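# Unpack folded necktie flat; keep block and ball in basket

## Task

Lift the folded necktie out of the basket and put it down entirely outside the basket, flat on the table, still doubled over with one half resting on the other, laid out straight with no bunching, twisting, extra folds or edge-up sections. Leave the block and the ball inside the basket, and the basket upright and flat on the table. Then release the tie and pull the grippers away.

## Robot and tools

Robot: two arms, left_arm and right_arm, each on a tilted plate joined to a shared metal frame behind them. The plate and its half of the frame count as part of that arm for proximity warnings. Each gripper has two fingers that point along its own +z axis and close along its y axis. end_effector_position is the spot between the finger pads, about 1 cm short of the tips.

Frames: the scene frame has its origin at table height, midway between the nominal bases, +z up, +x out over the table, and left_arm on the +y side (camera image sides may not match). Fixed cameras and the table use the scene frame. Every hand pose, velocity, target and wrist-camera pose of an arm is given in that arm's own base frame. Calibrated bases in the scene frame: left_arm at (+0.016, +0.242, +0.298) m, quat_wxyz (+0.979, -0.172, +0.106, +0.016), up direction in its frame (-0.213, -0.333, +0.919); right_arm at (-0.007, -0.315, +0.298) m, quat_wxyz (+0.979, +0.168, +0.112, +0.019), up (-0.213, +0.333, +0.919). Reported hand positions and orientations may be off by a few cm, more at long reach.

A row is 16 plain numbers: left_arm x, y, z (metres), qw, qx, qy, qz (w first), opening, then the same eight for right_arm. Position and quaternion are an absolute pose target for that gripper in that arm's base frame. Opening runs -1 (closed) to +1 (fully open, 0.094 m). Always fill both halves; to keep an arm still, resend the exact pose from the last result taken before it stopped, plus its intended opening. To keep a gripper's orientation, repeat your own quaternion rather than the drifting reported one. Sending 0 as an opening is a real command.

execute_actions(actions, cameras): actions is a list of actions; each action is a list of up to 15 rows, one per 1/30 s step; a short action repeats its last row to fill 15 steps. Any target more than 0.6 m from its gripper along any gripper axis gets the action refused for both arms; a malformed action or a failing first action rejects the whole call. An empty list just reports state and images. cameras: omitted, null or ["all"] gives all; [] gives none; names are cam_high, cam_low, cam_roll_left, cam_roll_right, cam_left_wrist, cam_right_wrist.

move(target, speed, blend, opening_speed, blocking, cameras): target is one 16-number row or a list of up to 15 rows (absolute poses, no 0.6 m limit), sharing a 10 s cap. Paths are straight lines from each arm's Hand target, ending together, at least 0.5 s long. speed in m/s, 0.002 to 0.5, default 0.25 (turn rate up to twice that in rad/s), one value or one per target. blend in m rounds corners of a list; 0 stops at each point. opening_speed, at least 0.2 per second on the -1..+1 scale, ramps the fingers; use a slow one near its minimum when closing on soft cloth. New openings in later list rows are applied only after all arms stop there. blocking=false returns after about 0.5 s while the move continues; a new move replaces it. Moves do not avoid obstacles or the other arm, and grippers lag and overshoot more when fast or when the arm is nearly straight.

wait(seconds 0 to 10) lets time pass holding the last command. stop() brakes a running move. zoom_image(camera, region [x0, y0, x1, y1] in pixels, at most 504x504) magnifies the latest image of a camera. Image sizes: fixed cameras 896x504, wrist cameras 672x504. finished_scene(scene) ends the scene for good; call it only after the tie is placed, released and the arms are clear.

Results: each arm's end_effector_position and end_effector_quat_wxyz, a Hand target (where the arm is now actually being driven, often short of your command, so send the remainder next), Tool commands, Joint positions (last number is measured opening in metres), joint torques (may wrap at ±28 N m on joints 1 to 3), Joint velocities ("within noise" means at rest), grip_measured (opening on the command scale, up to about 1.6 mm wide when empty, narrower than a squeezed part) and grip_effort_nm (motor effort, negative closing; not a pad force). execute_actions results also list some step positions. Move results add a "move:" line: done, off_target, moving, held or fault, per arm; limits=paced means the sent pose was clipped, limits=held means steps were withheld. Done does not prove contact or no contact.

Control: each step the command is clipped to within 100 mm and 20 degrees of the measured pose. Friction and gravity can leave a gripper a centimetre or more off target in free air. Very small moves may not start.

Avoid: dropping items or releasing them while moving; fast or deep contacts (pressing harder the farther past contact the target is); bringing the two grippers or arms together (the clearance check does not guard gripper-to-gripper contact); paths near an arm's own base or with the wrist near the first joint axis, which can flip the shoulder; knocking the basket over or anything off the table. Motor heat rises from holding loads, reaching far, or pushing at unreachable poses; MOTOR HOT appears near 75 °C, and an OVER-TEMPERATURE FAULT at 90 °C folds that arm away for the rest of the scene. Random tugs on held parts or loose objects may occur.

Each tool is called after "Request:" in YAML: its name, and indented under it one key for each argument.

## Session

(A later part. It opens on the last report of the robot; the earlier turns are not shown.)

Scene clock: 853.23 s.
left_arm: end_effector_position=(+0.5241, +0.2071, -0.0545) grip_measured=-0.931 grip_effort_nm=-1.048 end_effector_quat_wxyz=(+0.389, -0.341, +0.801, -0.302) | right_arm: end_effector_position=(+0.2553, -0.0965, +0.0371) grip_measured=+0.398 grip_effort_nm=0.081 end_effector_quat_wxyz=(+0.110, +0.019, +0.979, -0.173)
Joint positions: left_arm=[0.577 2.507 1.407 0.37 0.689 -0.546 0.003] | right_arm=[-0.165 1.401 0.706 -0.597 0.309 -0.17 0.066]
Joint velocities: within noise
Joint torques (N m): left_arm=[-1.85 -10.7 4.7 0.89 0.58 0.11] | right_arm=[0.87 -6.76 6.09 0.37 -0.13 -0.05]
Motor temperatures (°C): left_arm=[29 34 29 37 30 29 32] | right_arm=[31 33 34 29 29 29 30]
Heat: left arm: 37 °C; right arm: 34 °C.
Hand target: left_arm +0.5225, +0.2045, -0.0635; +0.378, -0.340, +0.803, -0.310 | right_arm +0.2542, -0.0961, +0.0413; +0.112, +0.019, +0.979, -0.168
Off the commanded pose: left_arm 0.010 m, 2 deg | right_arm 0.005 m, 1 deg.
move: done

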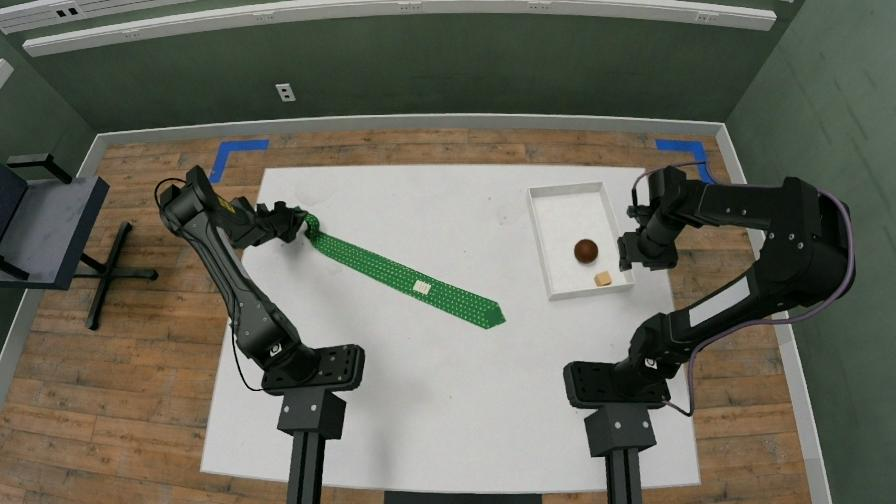

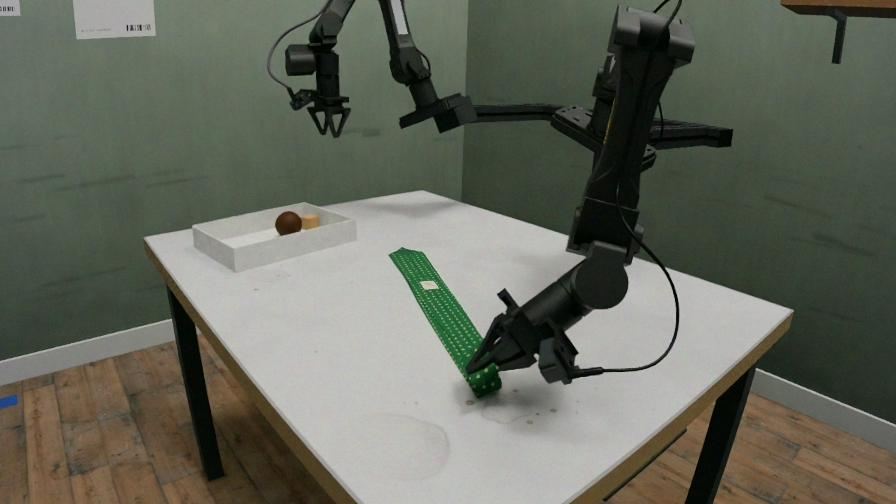

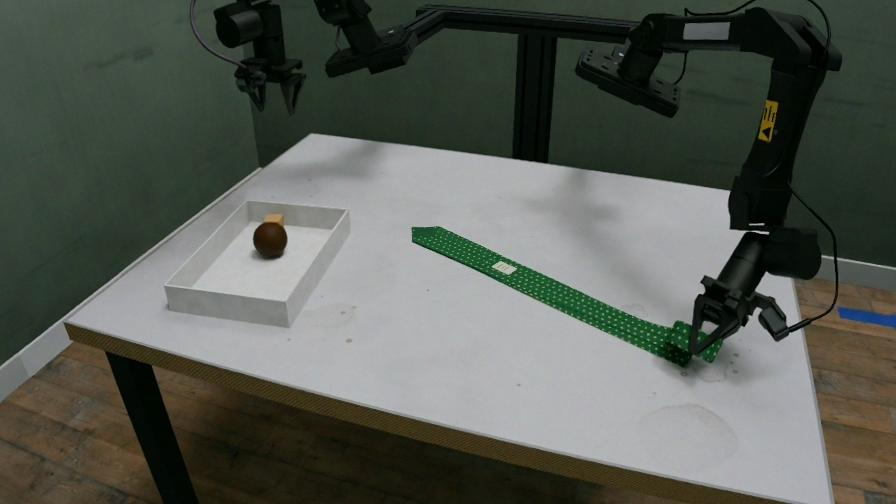

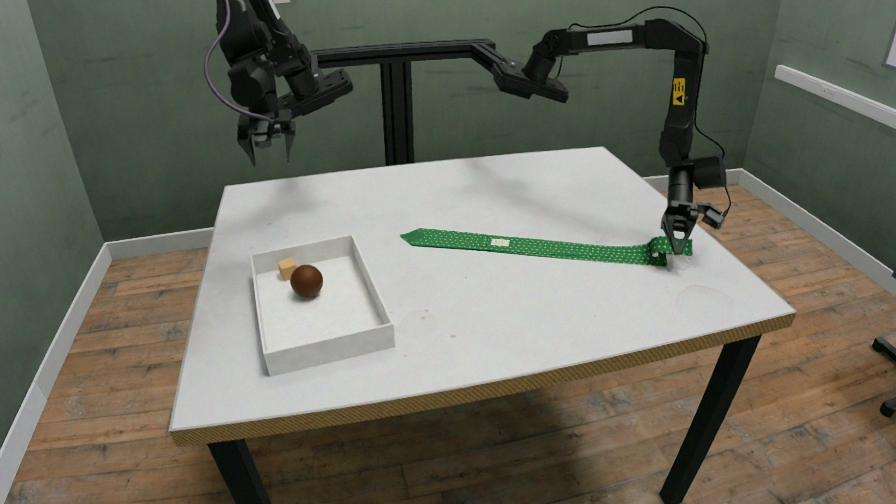

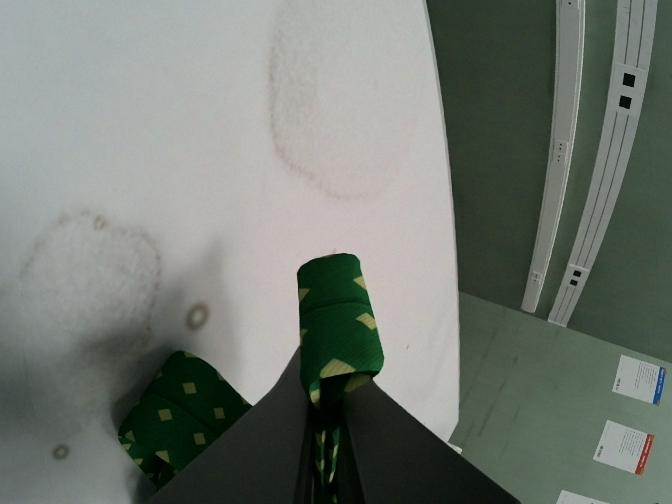

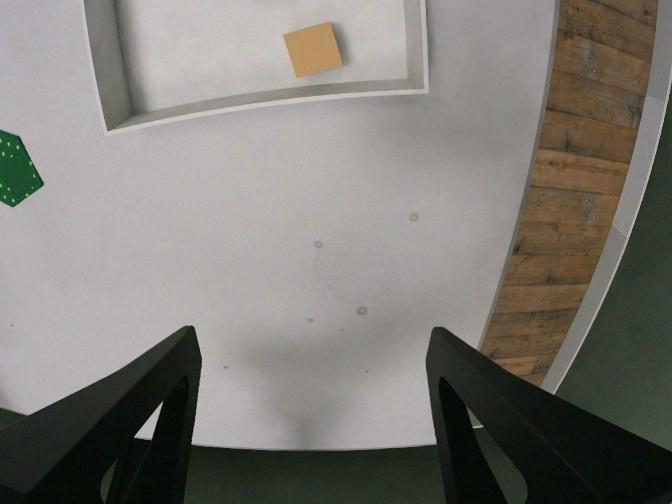

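Request:
move:
  target:
    - [0.548,0.2468,-0.057,0.3774,-0.3398,0.8034,-0.3101,-1,0.2542,-0.0961,0.0415,0.112,0.019,0.979,-0.168,0.4]
  speed: 0.1

Request:
zoom_image:
  camera: "cam_high"
  region: [200, 150, 540, 350]

Request:
zoom_image:
  camera: "cam_roll_left"
  region: [560, 230, 840, 420]

Scene clock: 876.87 s.
left_arm: end_effector_position=(+0.5489, +0.2489, -0.0471) grip_measured=-0.931 grip_effort_nm=-1.043 end_effector_quat_wxyz=(+0.388, -0.342, +0.801, -0.302) | right_arm: end_effector_position=(+0.2553, -0.0965, +0.0371) grip_measured=+0.398 grip_effort_nm=0.081 end_effector_quat_wxyz=(+0.110, +0.019, +0.979, -0.173)
Joint positions: left_arm=[0.62 2.609 1.685 0.167 0.72 -0.509 0.003] | right_arm=[-0.165 1.401 0.706 -0.597 0.309 -0.17 0.066]
Joint velocities: within noise
Joint torques (N m): left_arm=[-1.84 -11.47 5.97 0.84 0.6 0.14] | right_arm=[0.87 -6.76 6.08 0.36 -0.13 -0.06]
Motor temperatures (°C): left_arm=[29 35 28 35 30 29 32] | right_arm=[31 33 34 29 29 29 30]
Heat: left arm: 35 °C; right arm: 34 °C.
Hand target: left_arm +0.5478, +0.2466, -0.0569; +0.378, -0.340, +0.803, -0.310 | right_arm +0.2542, -0.0961, +0.0413; +0.112, +0.019, +0.979, -0.168
Off the commanded pose: left_arm 0.010 m, 2 deg | right_arm 0.005 m, 1 deg.
move: done

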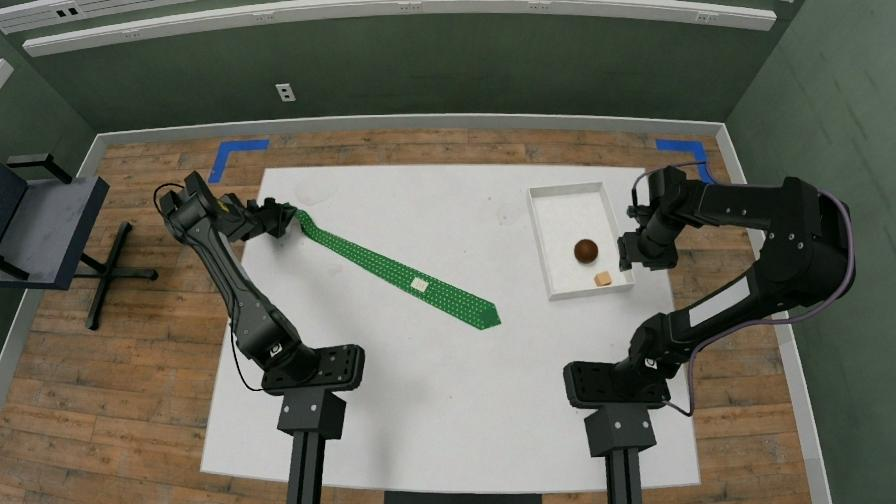

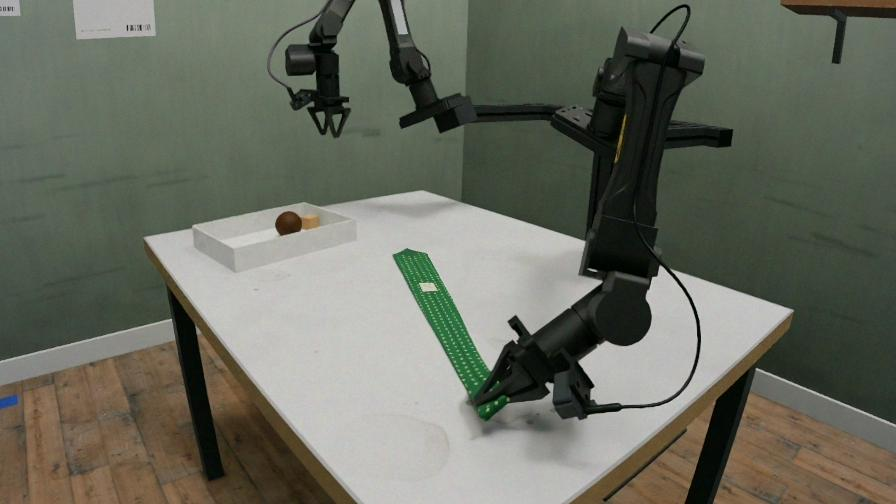

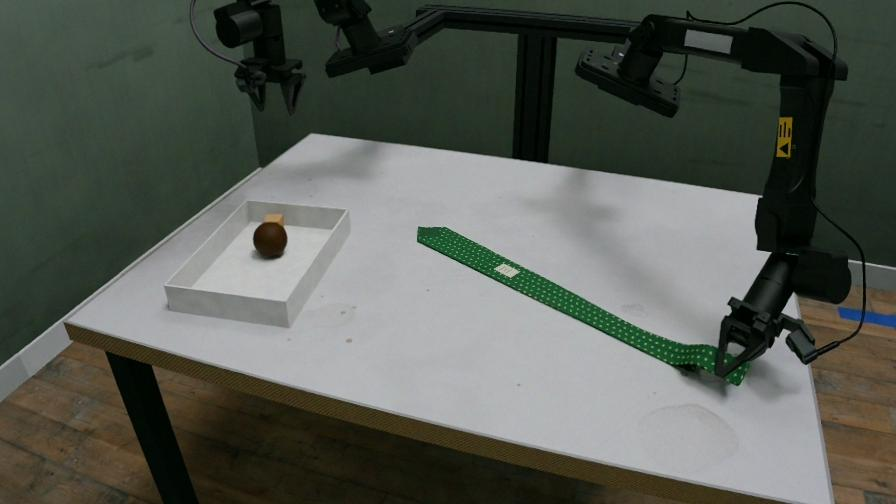

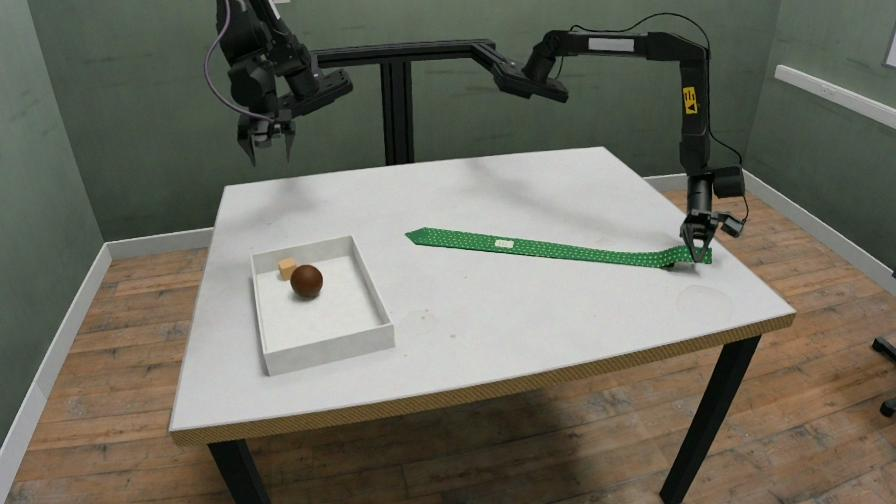

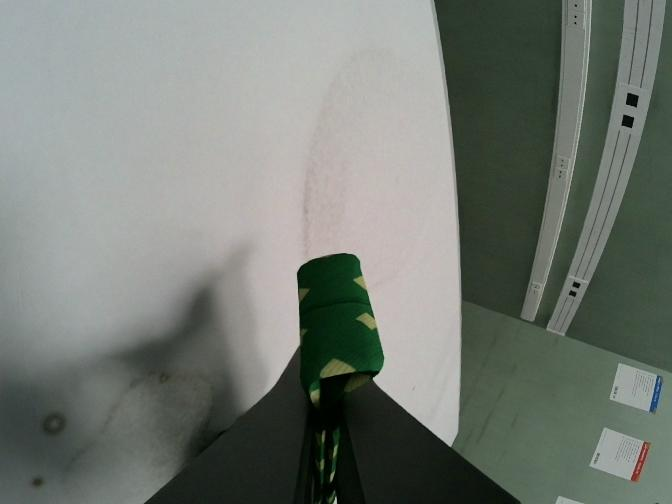

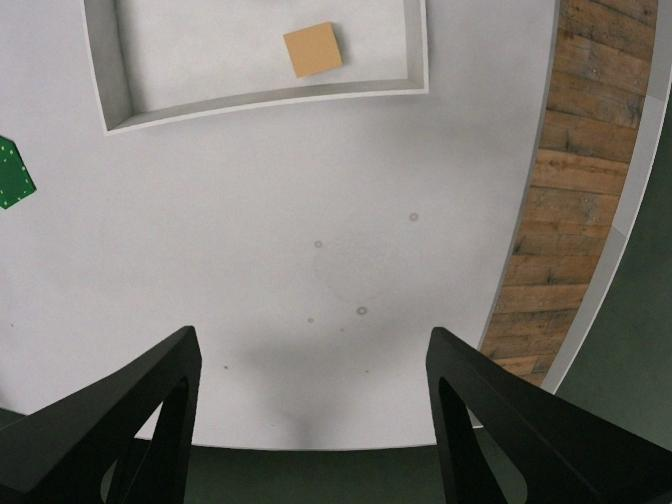

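Scaled by 1.482.

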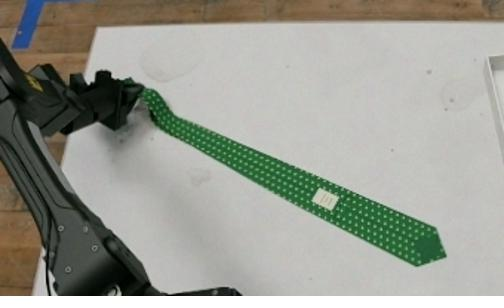

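Scaled by 1.800.

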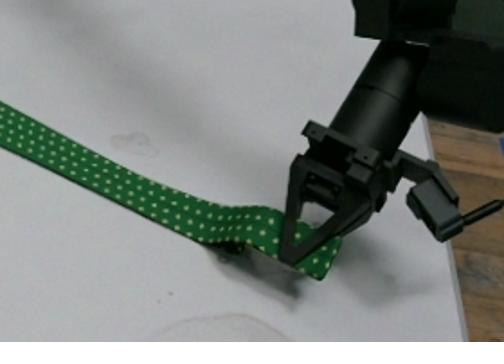

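Request:
move:
  target:
    - [0.5479,0.2783,-0.068,0.3774,-0.3398,0.8034,-0.3101,-1,0.2542,-0.0961,0.0415,0.112,0.019,0.979,-0.168,0.4]
  speed: 0.08

Request:
zoom_image:
  camera: "cam_high"
  region: [200, 150, 540, 350]

Request:
zoom_image:
  camera: "cam_roll_left"
  region: [560, 230, 840, 420]

Scene clock: 887.03 s.
left_arm: end_effector_position=(+0.5486, +0.2823, -0.0583) grip_measured=-0.931 grip_effort_nm=-1.043 end_effector_quat_wxyz=(+0.388, -0.343, +0.801, -0.301) | right_arm: end_effector_position=(+0.2553, -0.0965, +0.0371) grip_measured=+0.398 grip_effort_nm=0.085 end_effector_quat_wxyz=(+0.110, +0.019, +0.979, -0.173)
Joint positions: left_arm=[0.673 2.703 1.841 0.071 0.753 -0.46 0.003] | right_arm=[-0.165 1.401 0.706 -0.597 0.309 -0.17 0.066]
Joint velocities: within noise
Joint torques (N m): left_arm=[-1.81 -11.88 6.13 0.78 0.63 0.13] | right_arm=[0.87 -6.75 6.09 0.37 -0.13 -0.05]
Motor temperatures (°C): left_arm=[29 36 29 35 30 29 32] | right_arm=[31 33 34 29 29 29 30]
Heat: left arm: 36 °C; right arm: 34 °C.
Hand target: left_arm +0.5476, +0.2782, -0.0679; +0.378, -0.340, +0.803, -0.310 | right_arm +0.2542, -0.0961, +0.0413; +0.112, +0.019, +0.979, -0.168
Off the commanded pose: left_arm 0.011 m, 2 deg | right_arm 0.005 m, 1 deg.
move: off_target (left_arm)

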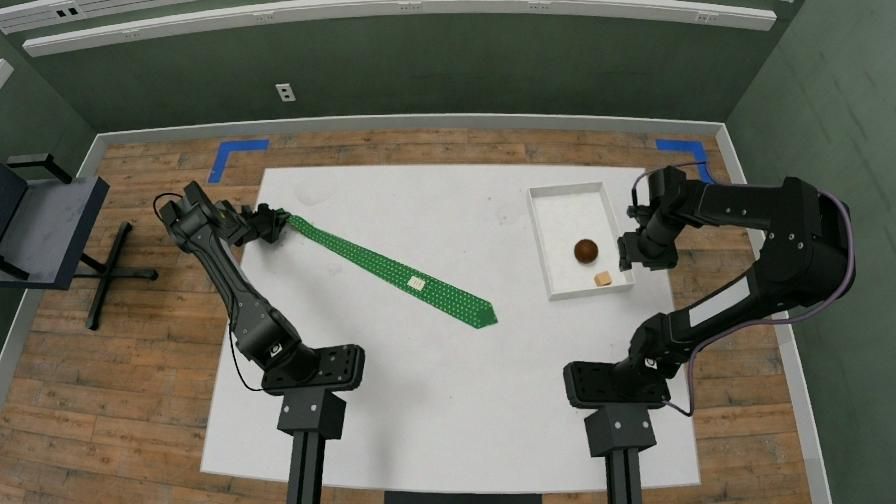

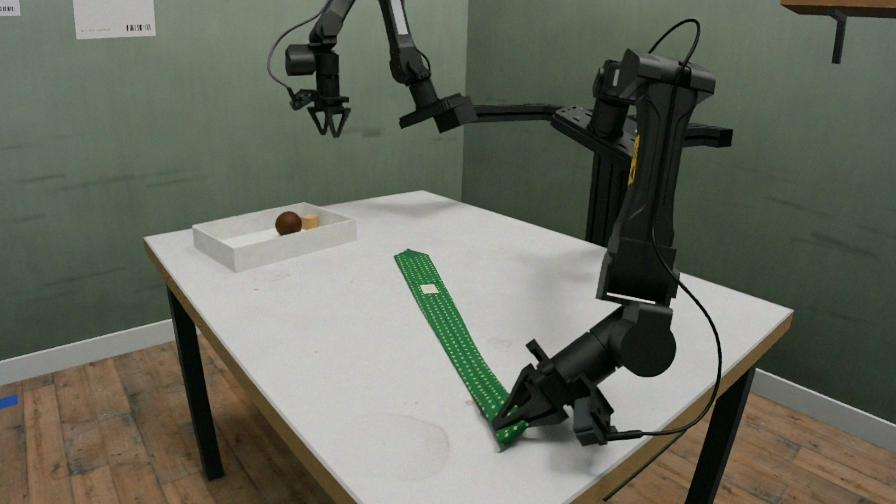

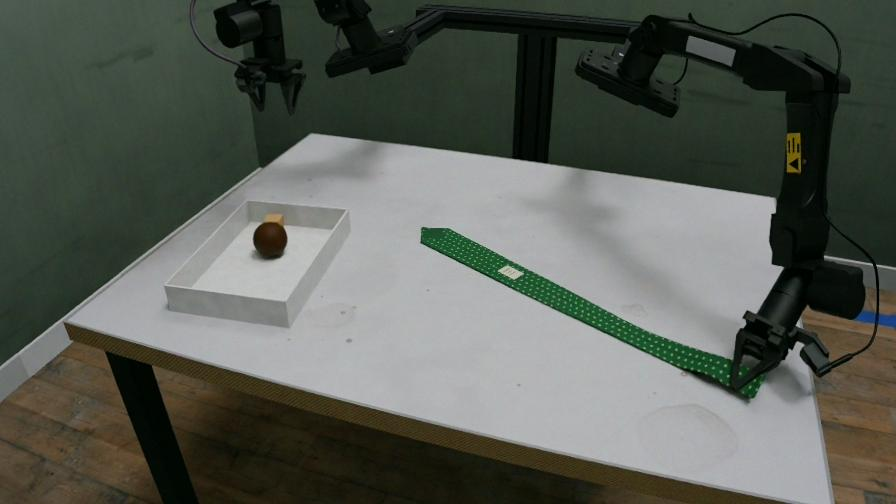

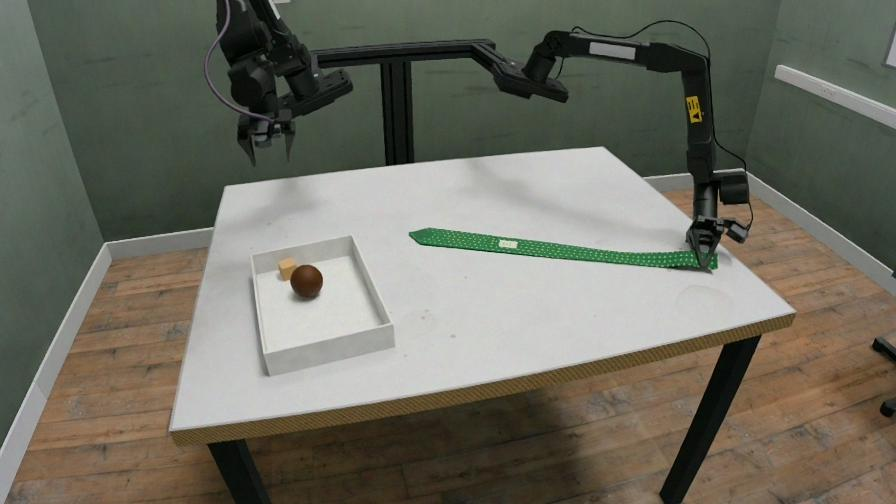

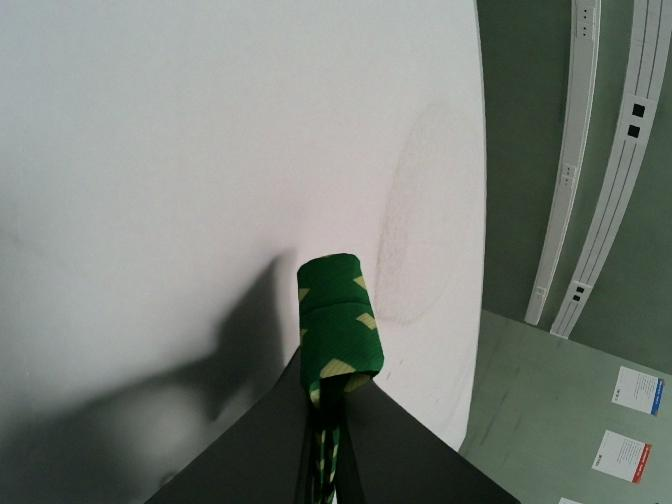

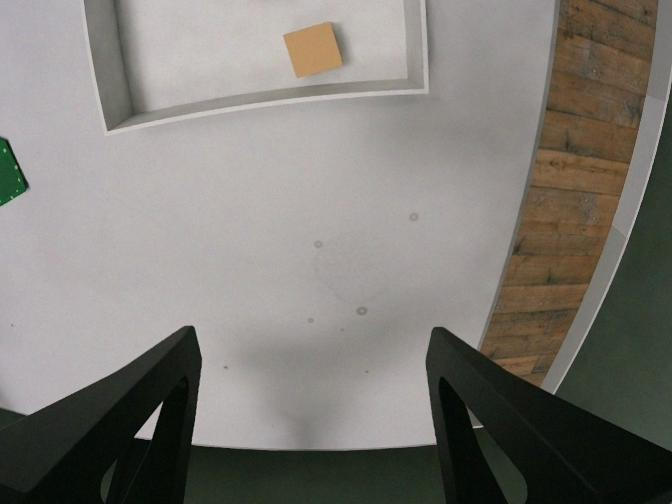

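Scaled by 1.482.

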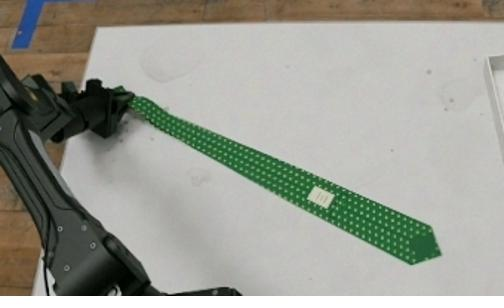

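Scaled by 1.800.

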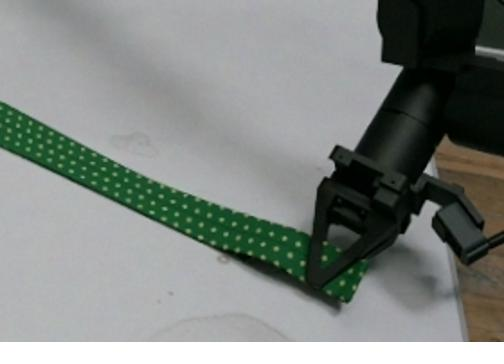

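Request:
move:
  target:
    - [0.5413,0.2896,-0.0818,0.3774,-0.3398,0.8034,-0.3101,-1,0.2542,-0.0961,0.0415,0.112,0.019,0.979,-0.168,0.4]
  speed: 0.06

Request:
zoom_image:
  camera: "cam_high"
  region: [200, 150, 540, 350]

Request:
zoom_image:
  camera: "cam_roll_left"
  region: [560, 230, 840, 420]

Request:
zoom_image:
  camera: "cam_low"
  region: [380, 300, 660, 480]

Scene clock: 897.43 s.
left_arm: end_effector_position=(+0.5455, +0.2894, -0.0673) grip_measured=-0.931 grip_effort_nm=-1.043 end_effector_quat_wxyz=(+0.390, -0.336, +0.801, -0.306) | right_arm: end_effector_position=(+0.2553, -0.0965, +0.0371) grip_measured=+0.398 grip_effort_nm=0.076 end_effector_quat_wxyz=(+0.110, +0.019, +0.979, -0.173)
Joint positions: left_arm=[0.691 2.742 1.877 0.064 0.782 -0.434 0.003] | right_arm=[-0.165 1.401 0.706 -0.597 0.309 -0.17 0.066]
Joint velocities: within noise
Joint torques (N m): left_arm=[-1.28 -11.45 5.91 0.76 0.5 0.14] | right_arm=[0.87 -6.76 6.09 0.36 -0.13 -0.05]
Motor temperatures (°C): left_arm=[29 36 29 34 30 29 32] | right_arm=[31 33 34 29 29 29 30]
Heat: left arm: 36 °C; right arm: 34 °C.
Hand target: left_arm +0.5410, +0.2892, -0.0815; +0.378, -0.340, +0.803, -0.310 | right_arm +0.2542, -0.0961, +0.0413; +0.112, +0.019, +0.979, -0.168
Off the commanded pose: left_arm 0.015 m, 2 deg | right_arm 0.005 m, 1 deg.
move: off_target (left_arm)

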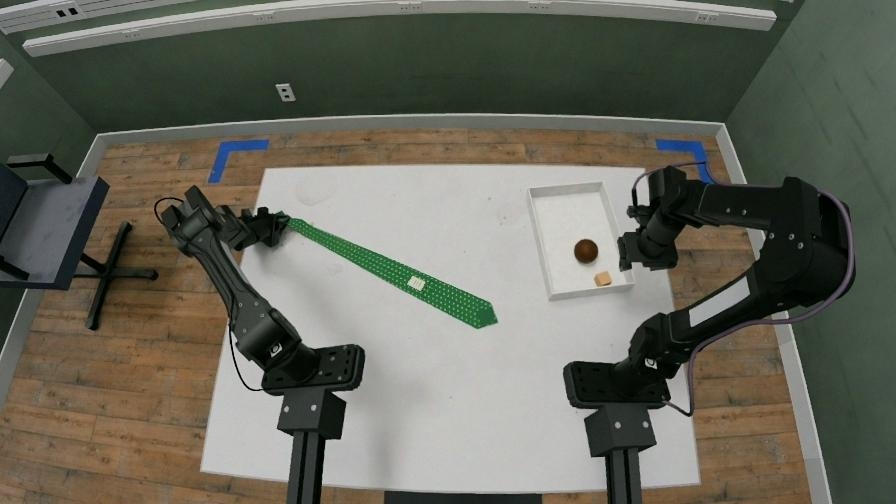

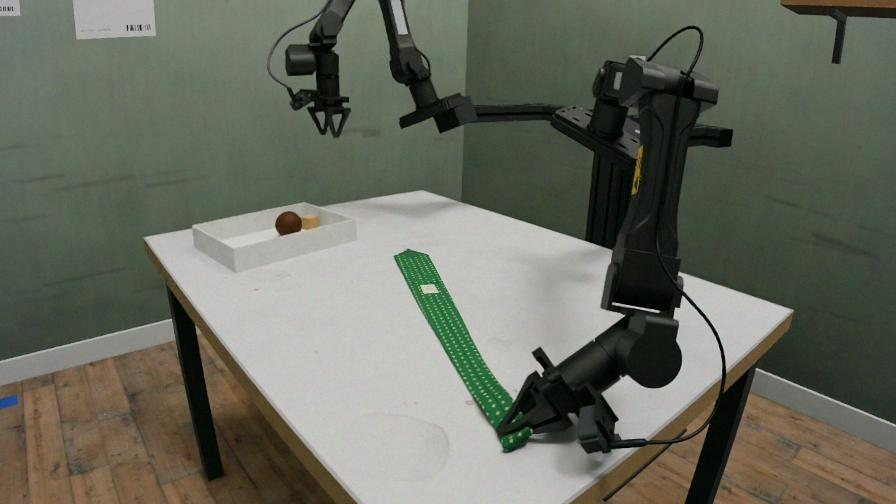

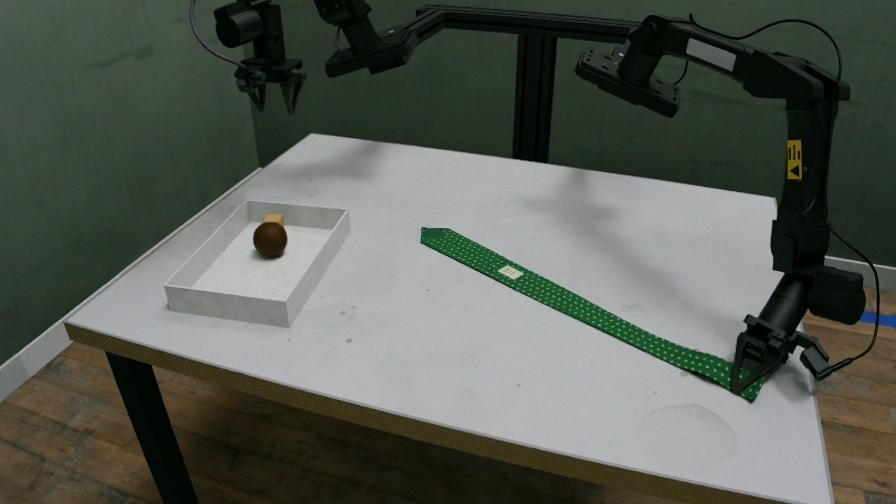

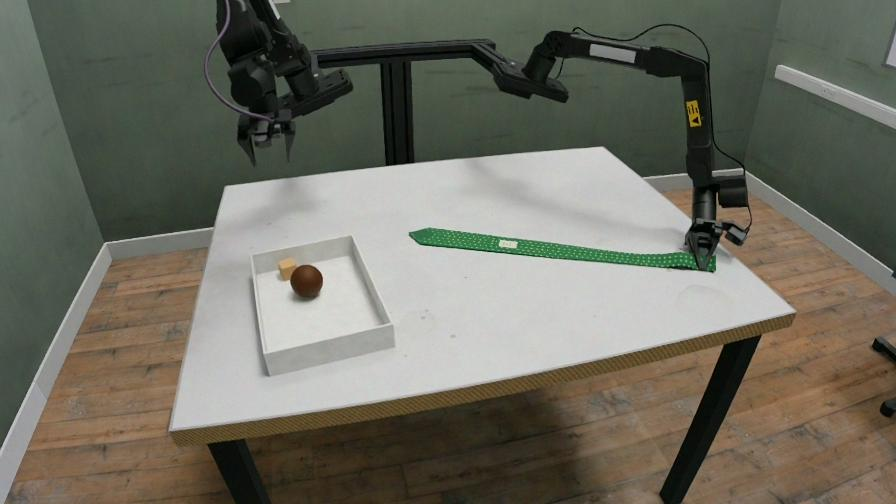

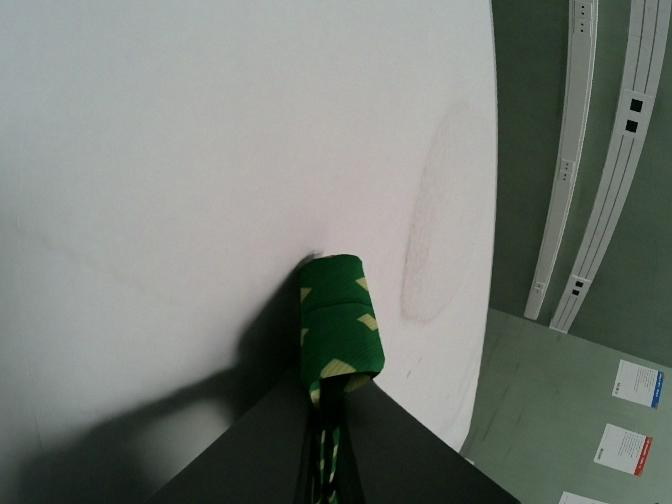

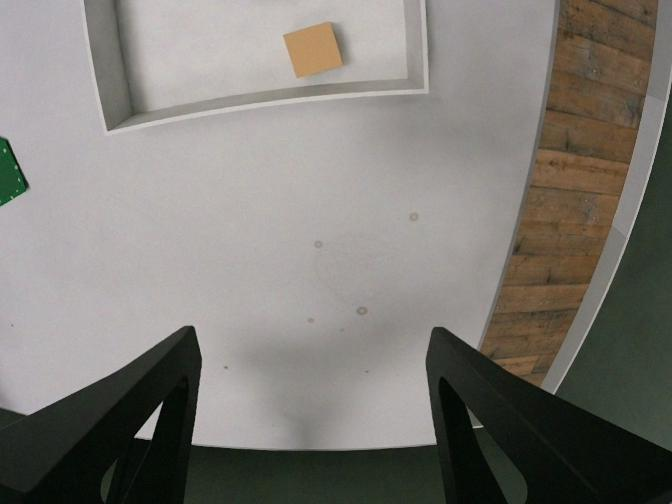

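Scaled by 1.482.

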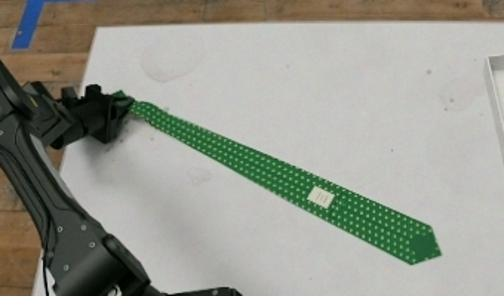

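Scaled by 1.800.

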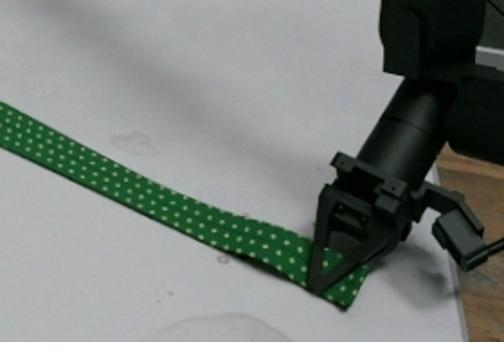

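Scaled by 1.800.

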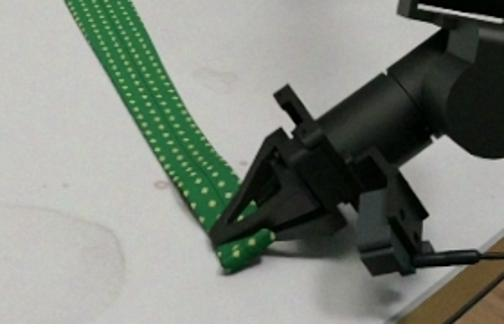

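Request:
move:
  target:
    - [0.5428,0.2842,-0.071,0.3774,-0.3398,0.8034,-0.3101,-0.5,0.2542,-0.0961,0.0415,0.112,0.019,0.979,-0.168,0.4]
    - [0.469,0.306,-0.0235,0.3774,-0.3398,0.8034,-0.3101,-0.5,0.2542,-0.0961,0.0415,0.112,0.019,0.979,-0.168,0.4]
  speed: 0.08
  opening_speed: 1

Request:
zoom_image:
  camera: "cam_high"
  region: [200, 150, 540, 350]

Request:
zoom_image:
  camera: "cam_roll_left"
  region: [560, 230, 840, 420]

Request:
zoom_image:
  camera: "cam_low"
  region: [380, 300, 660, 480]

Scene clock: 911.77 s.
left_arm: end_effector_position=(+0.4708, +0.3107, -0.0360) grip_measured=-0.503 grip_effort_nm=0.134 end_effector_quat_wxyz=(+0.376, -0.348, +0.803, -0.304) | right_arm: end_effector_position=(+0.2553, -0.0965, +0.0371) grip_measured=+0.398 grip_effort_nm=0.085 end_effector_quat_wxyz=(+0.110, +0.019, +0.979, -0.173)
Joint positions: left_arm=[0.821 2.535 1.642 -0.046 0.849 -0.29 0.023] | right_arm=[-0.165 1.401 0.706 -0.597 0.309 -0.17 0.066]
Joint velocities: within noise
Joint torques (N m): left_arm=[-0.96 -16.4 2.65 0.57 0.65 0.12] | right_arm=[0.88 -6.76 6.09 0.37 -0.13 -0.06]
Motor temperatures (°C): left_arm=[29 37 29 34 30 29 32] | right_arm=[31 33 34 29 29 29 30]
Heat: left arm: 37 °C; right arm: 34 °C.
Hand target: left_arm +0.4693, +0.3062, -0.0239; +0.378, -0.340, +0.803, -0.310 | right_arm +0.2542, -0.0961, +0.0413; +0.112, +0.019, +0.979, -0.168
Off the commanded pose: left_arm 0.013 m, 1 deg | right_arm 0.005 m, 1 deg.
move: off_target (left_arm)

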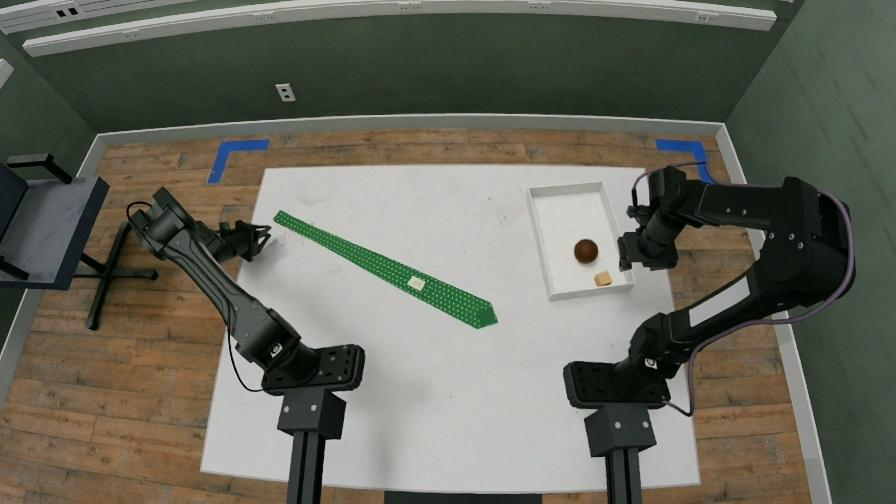

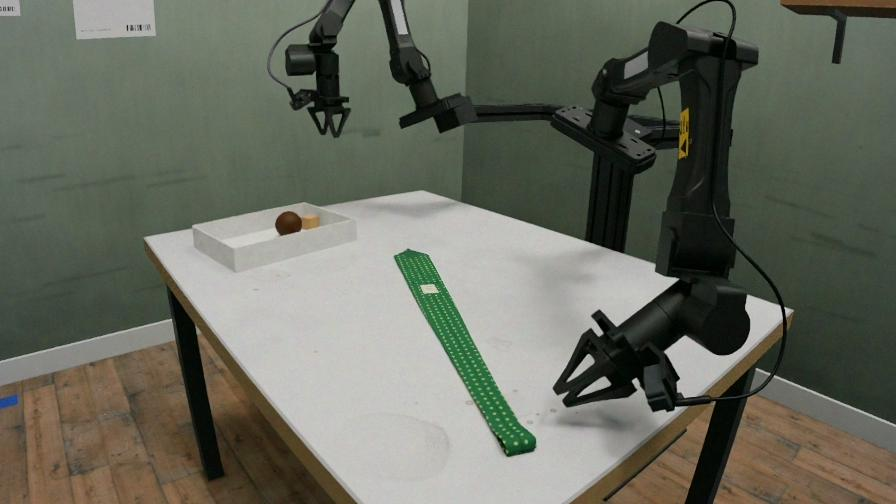

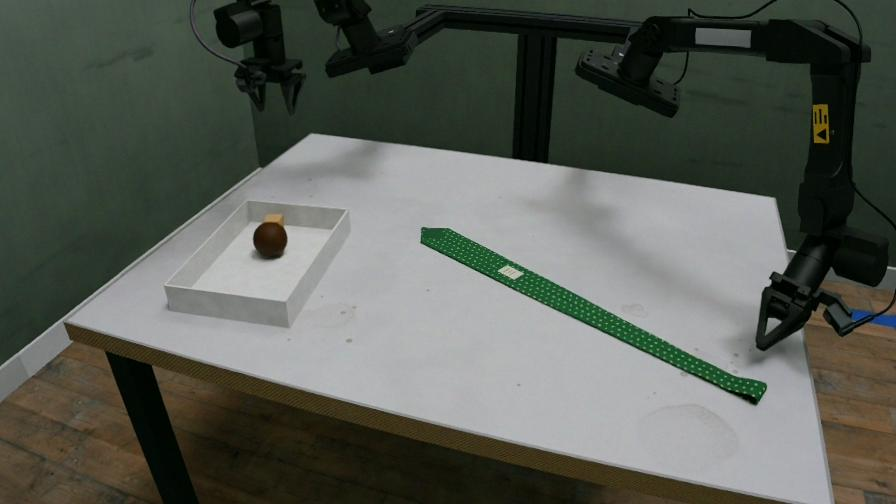

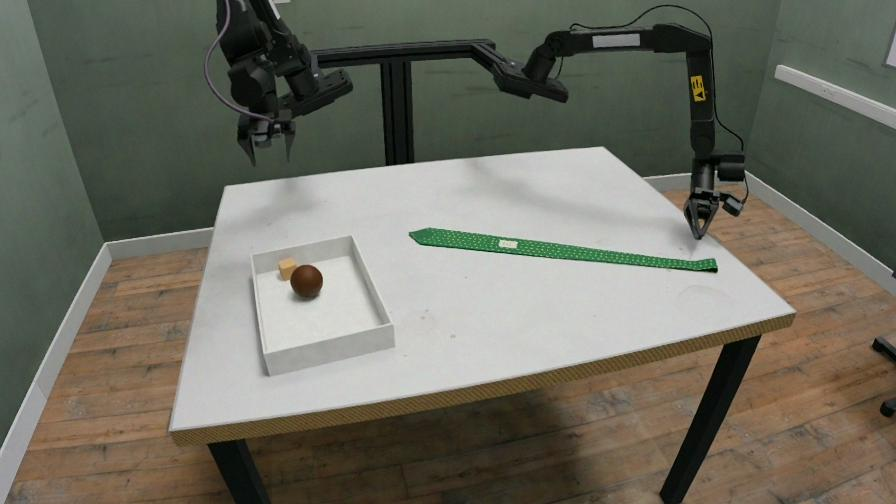

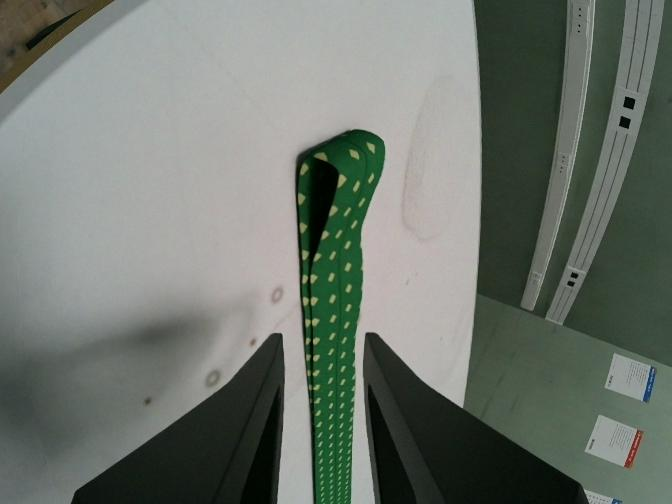

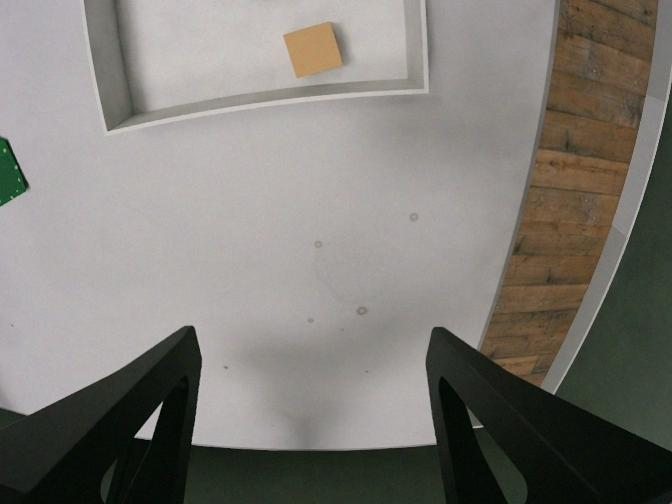

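Scaled by 1.482.

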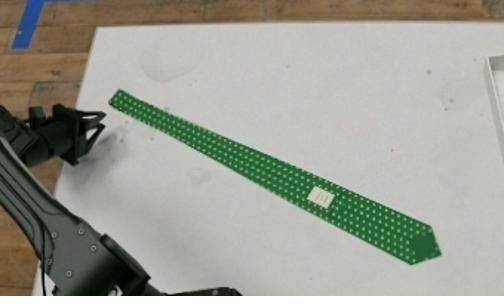

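Scaled by 1.800.

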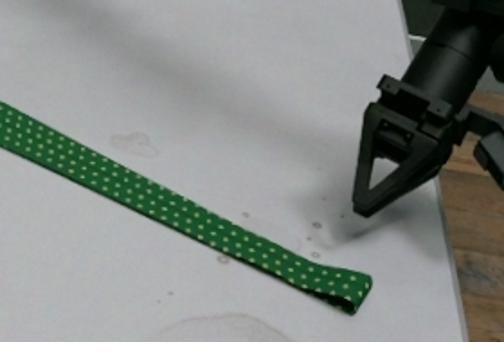

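Scaled by 1.800.

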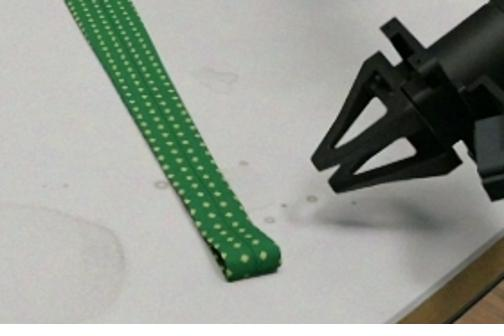

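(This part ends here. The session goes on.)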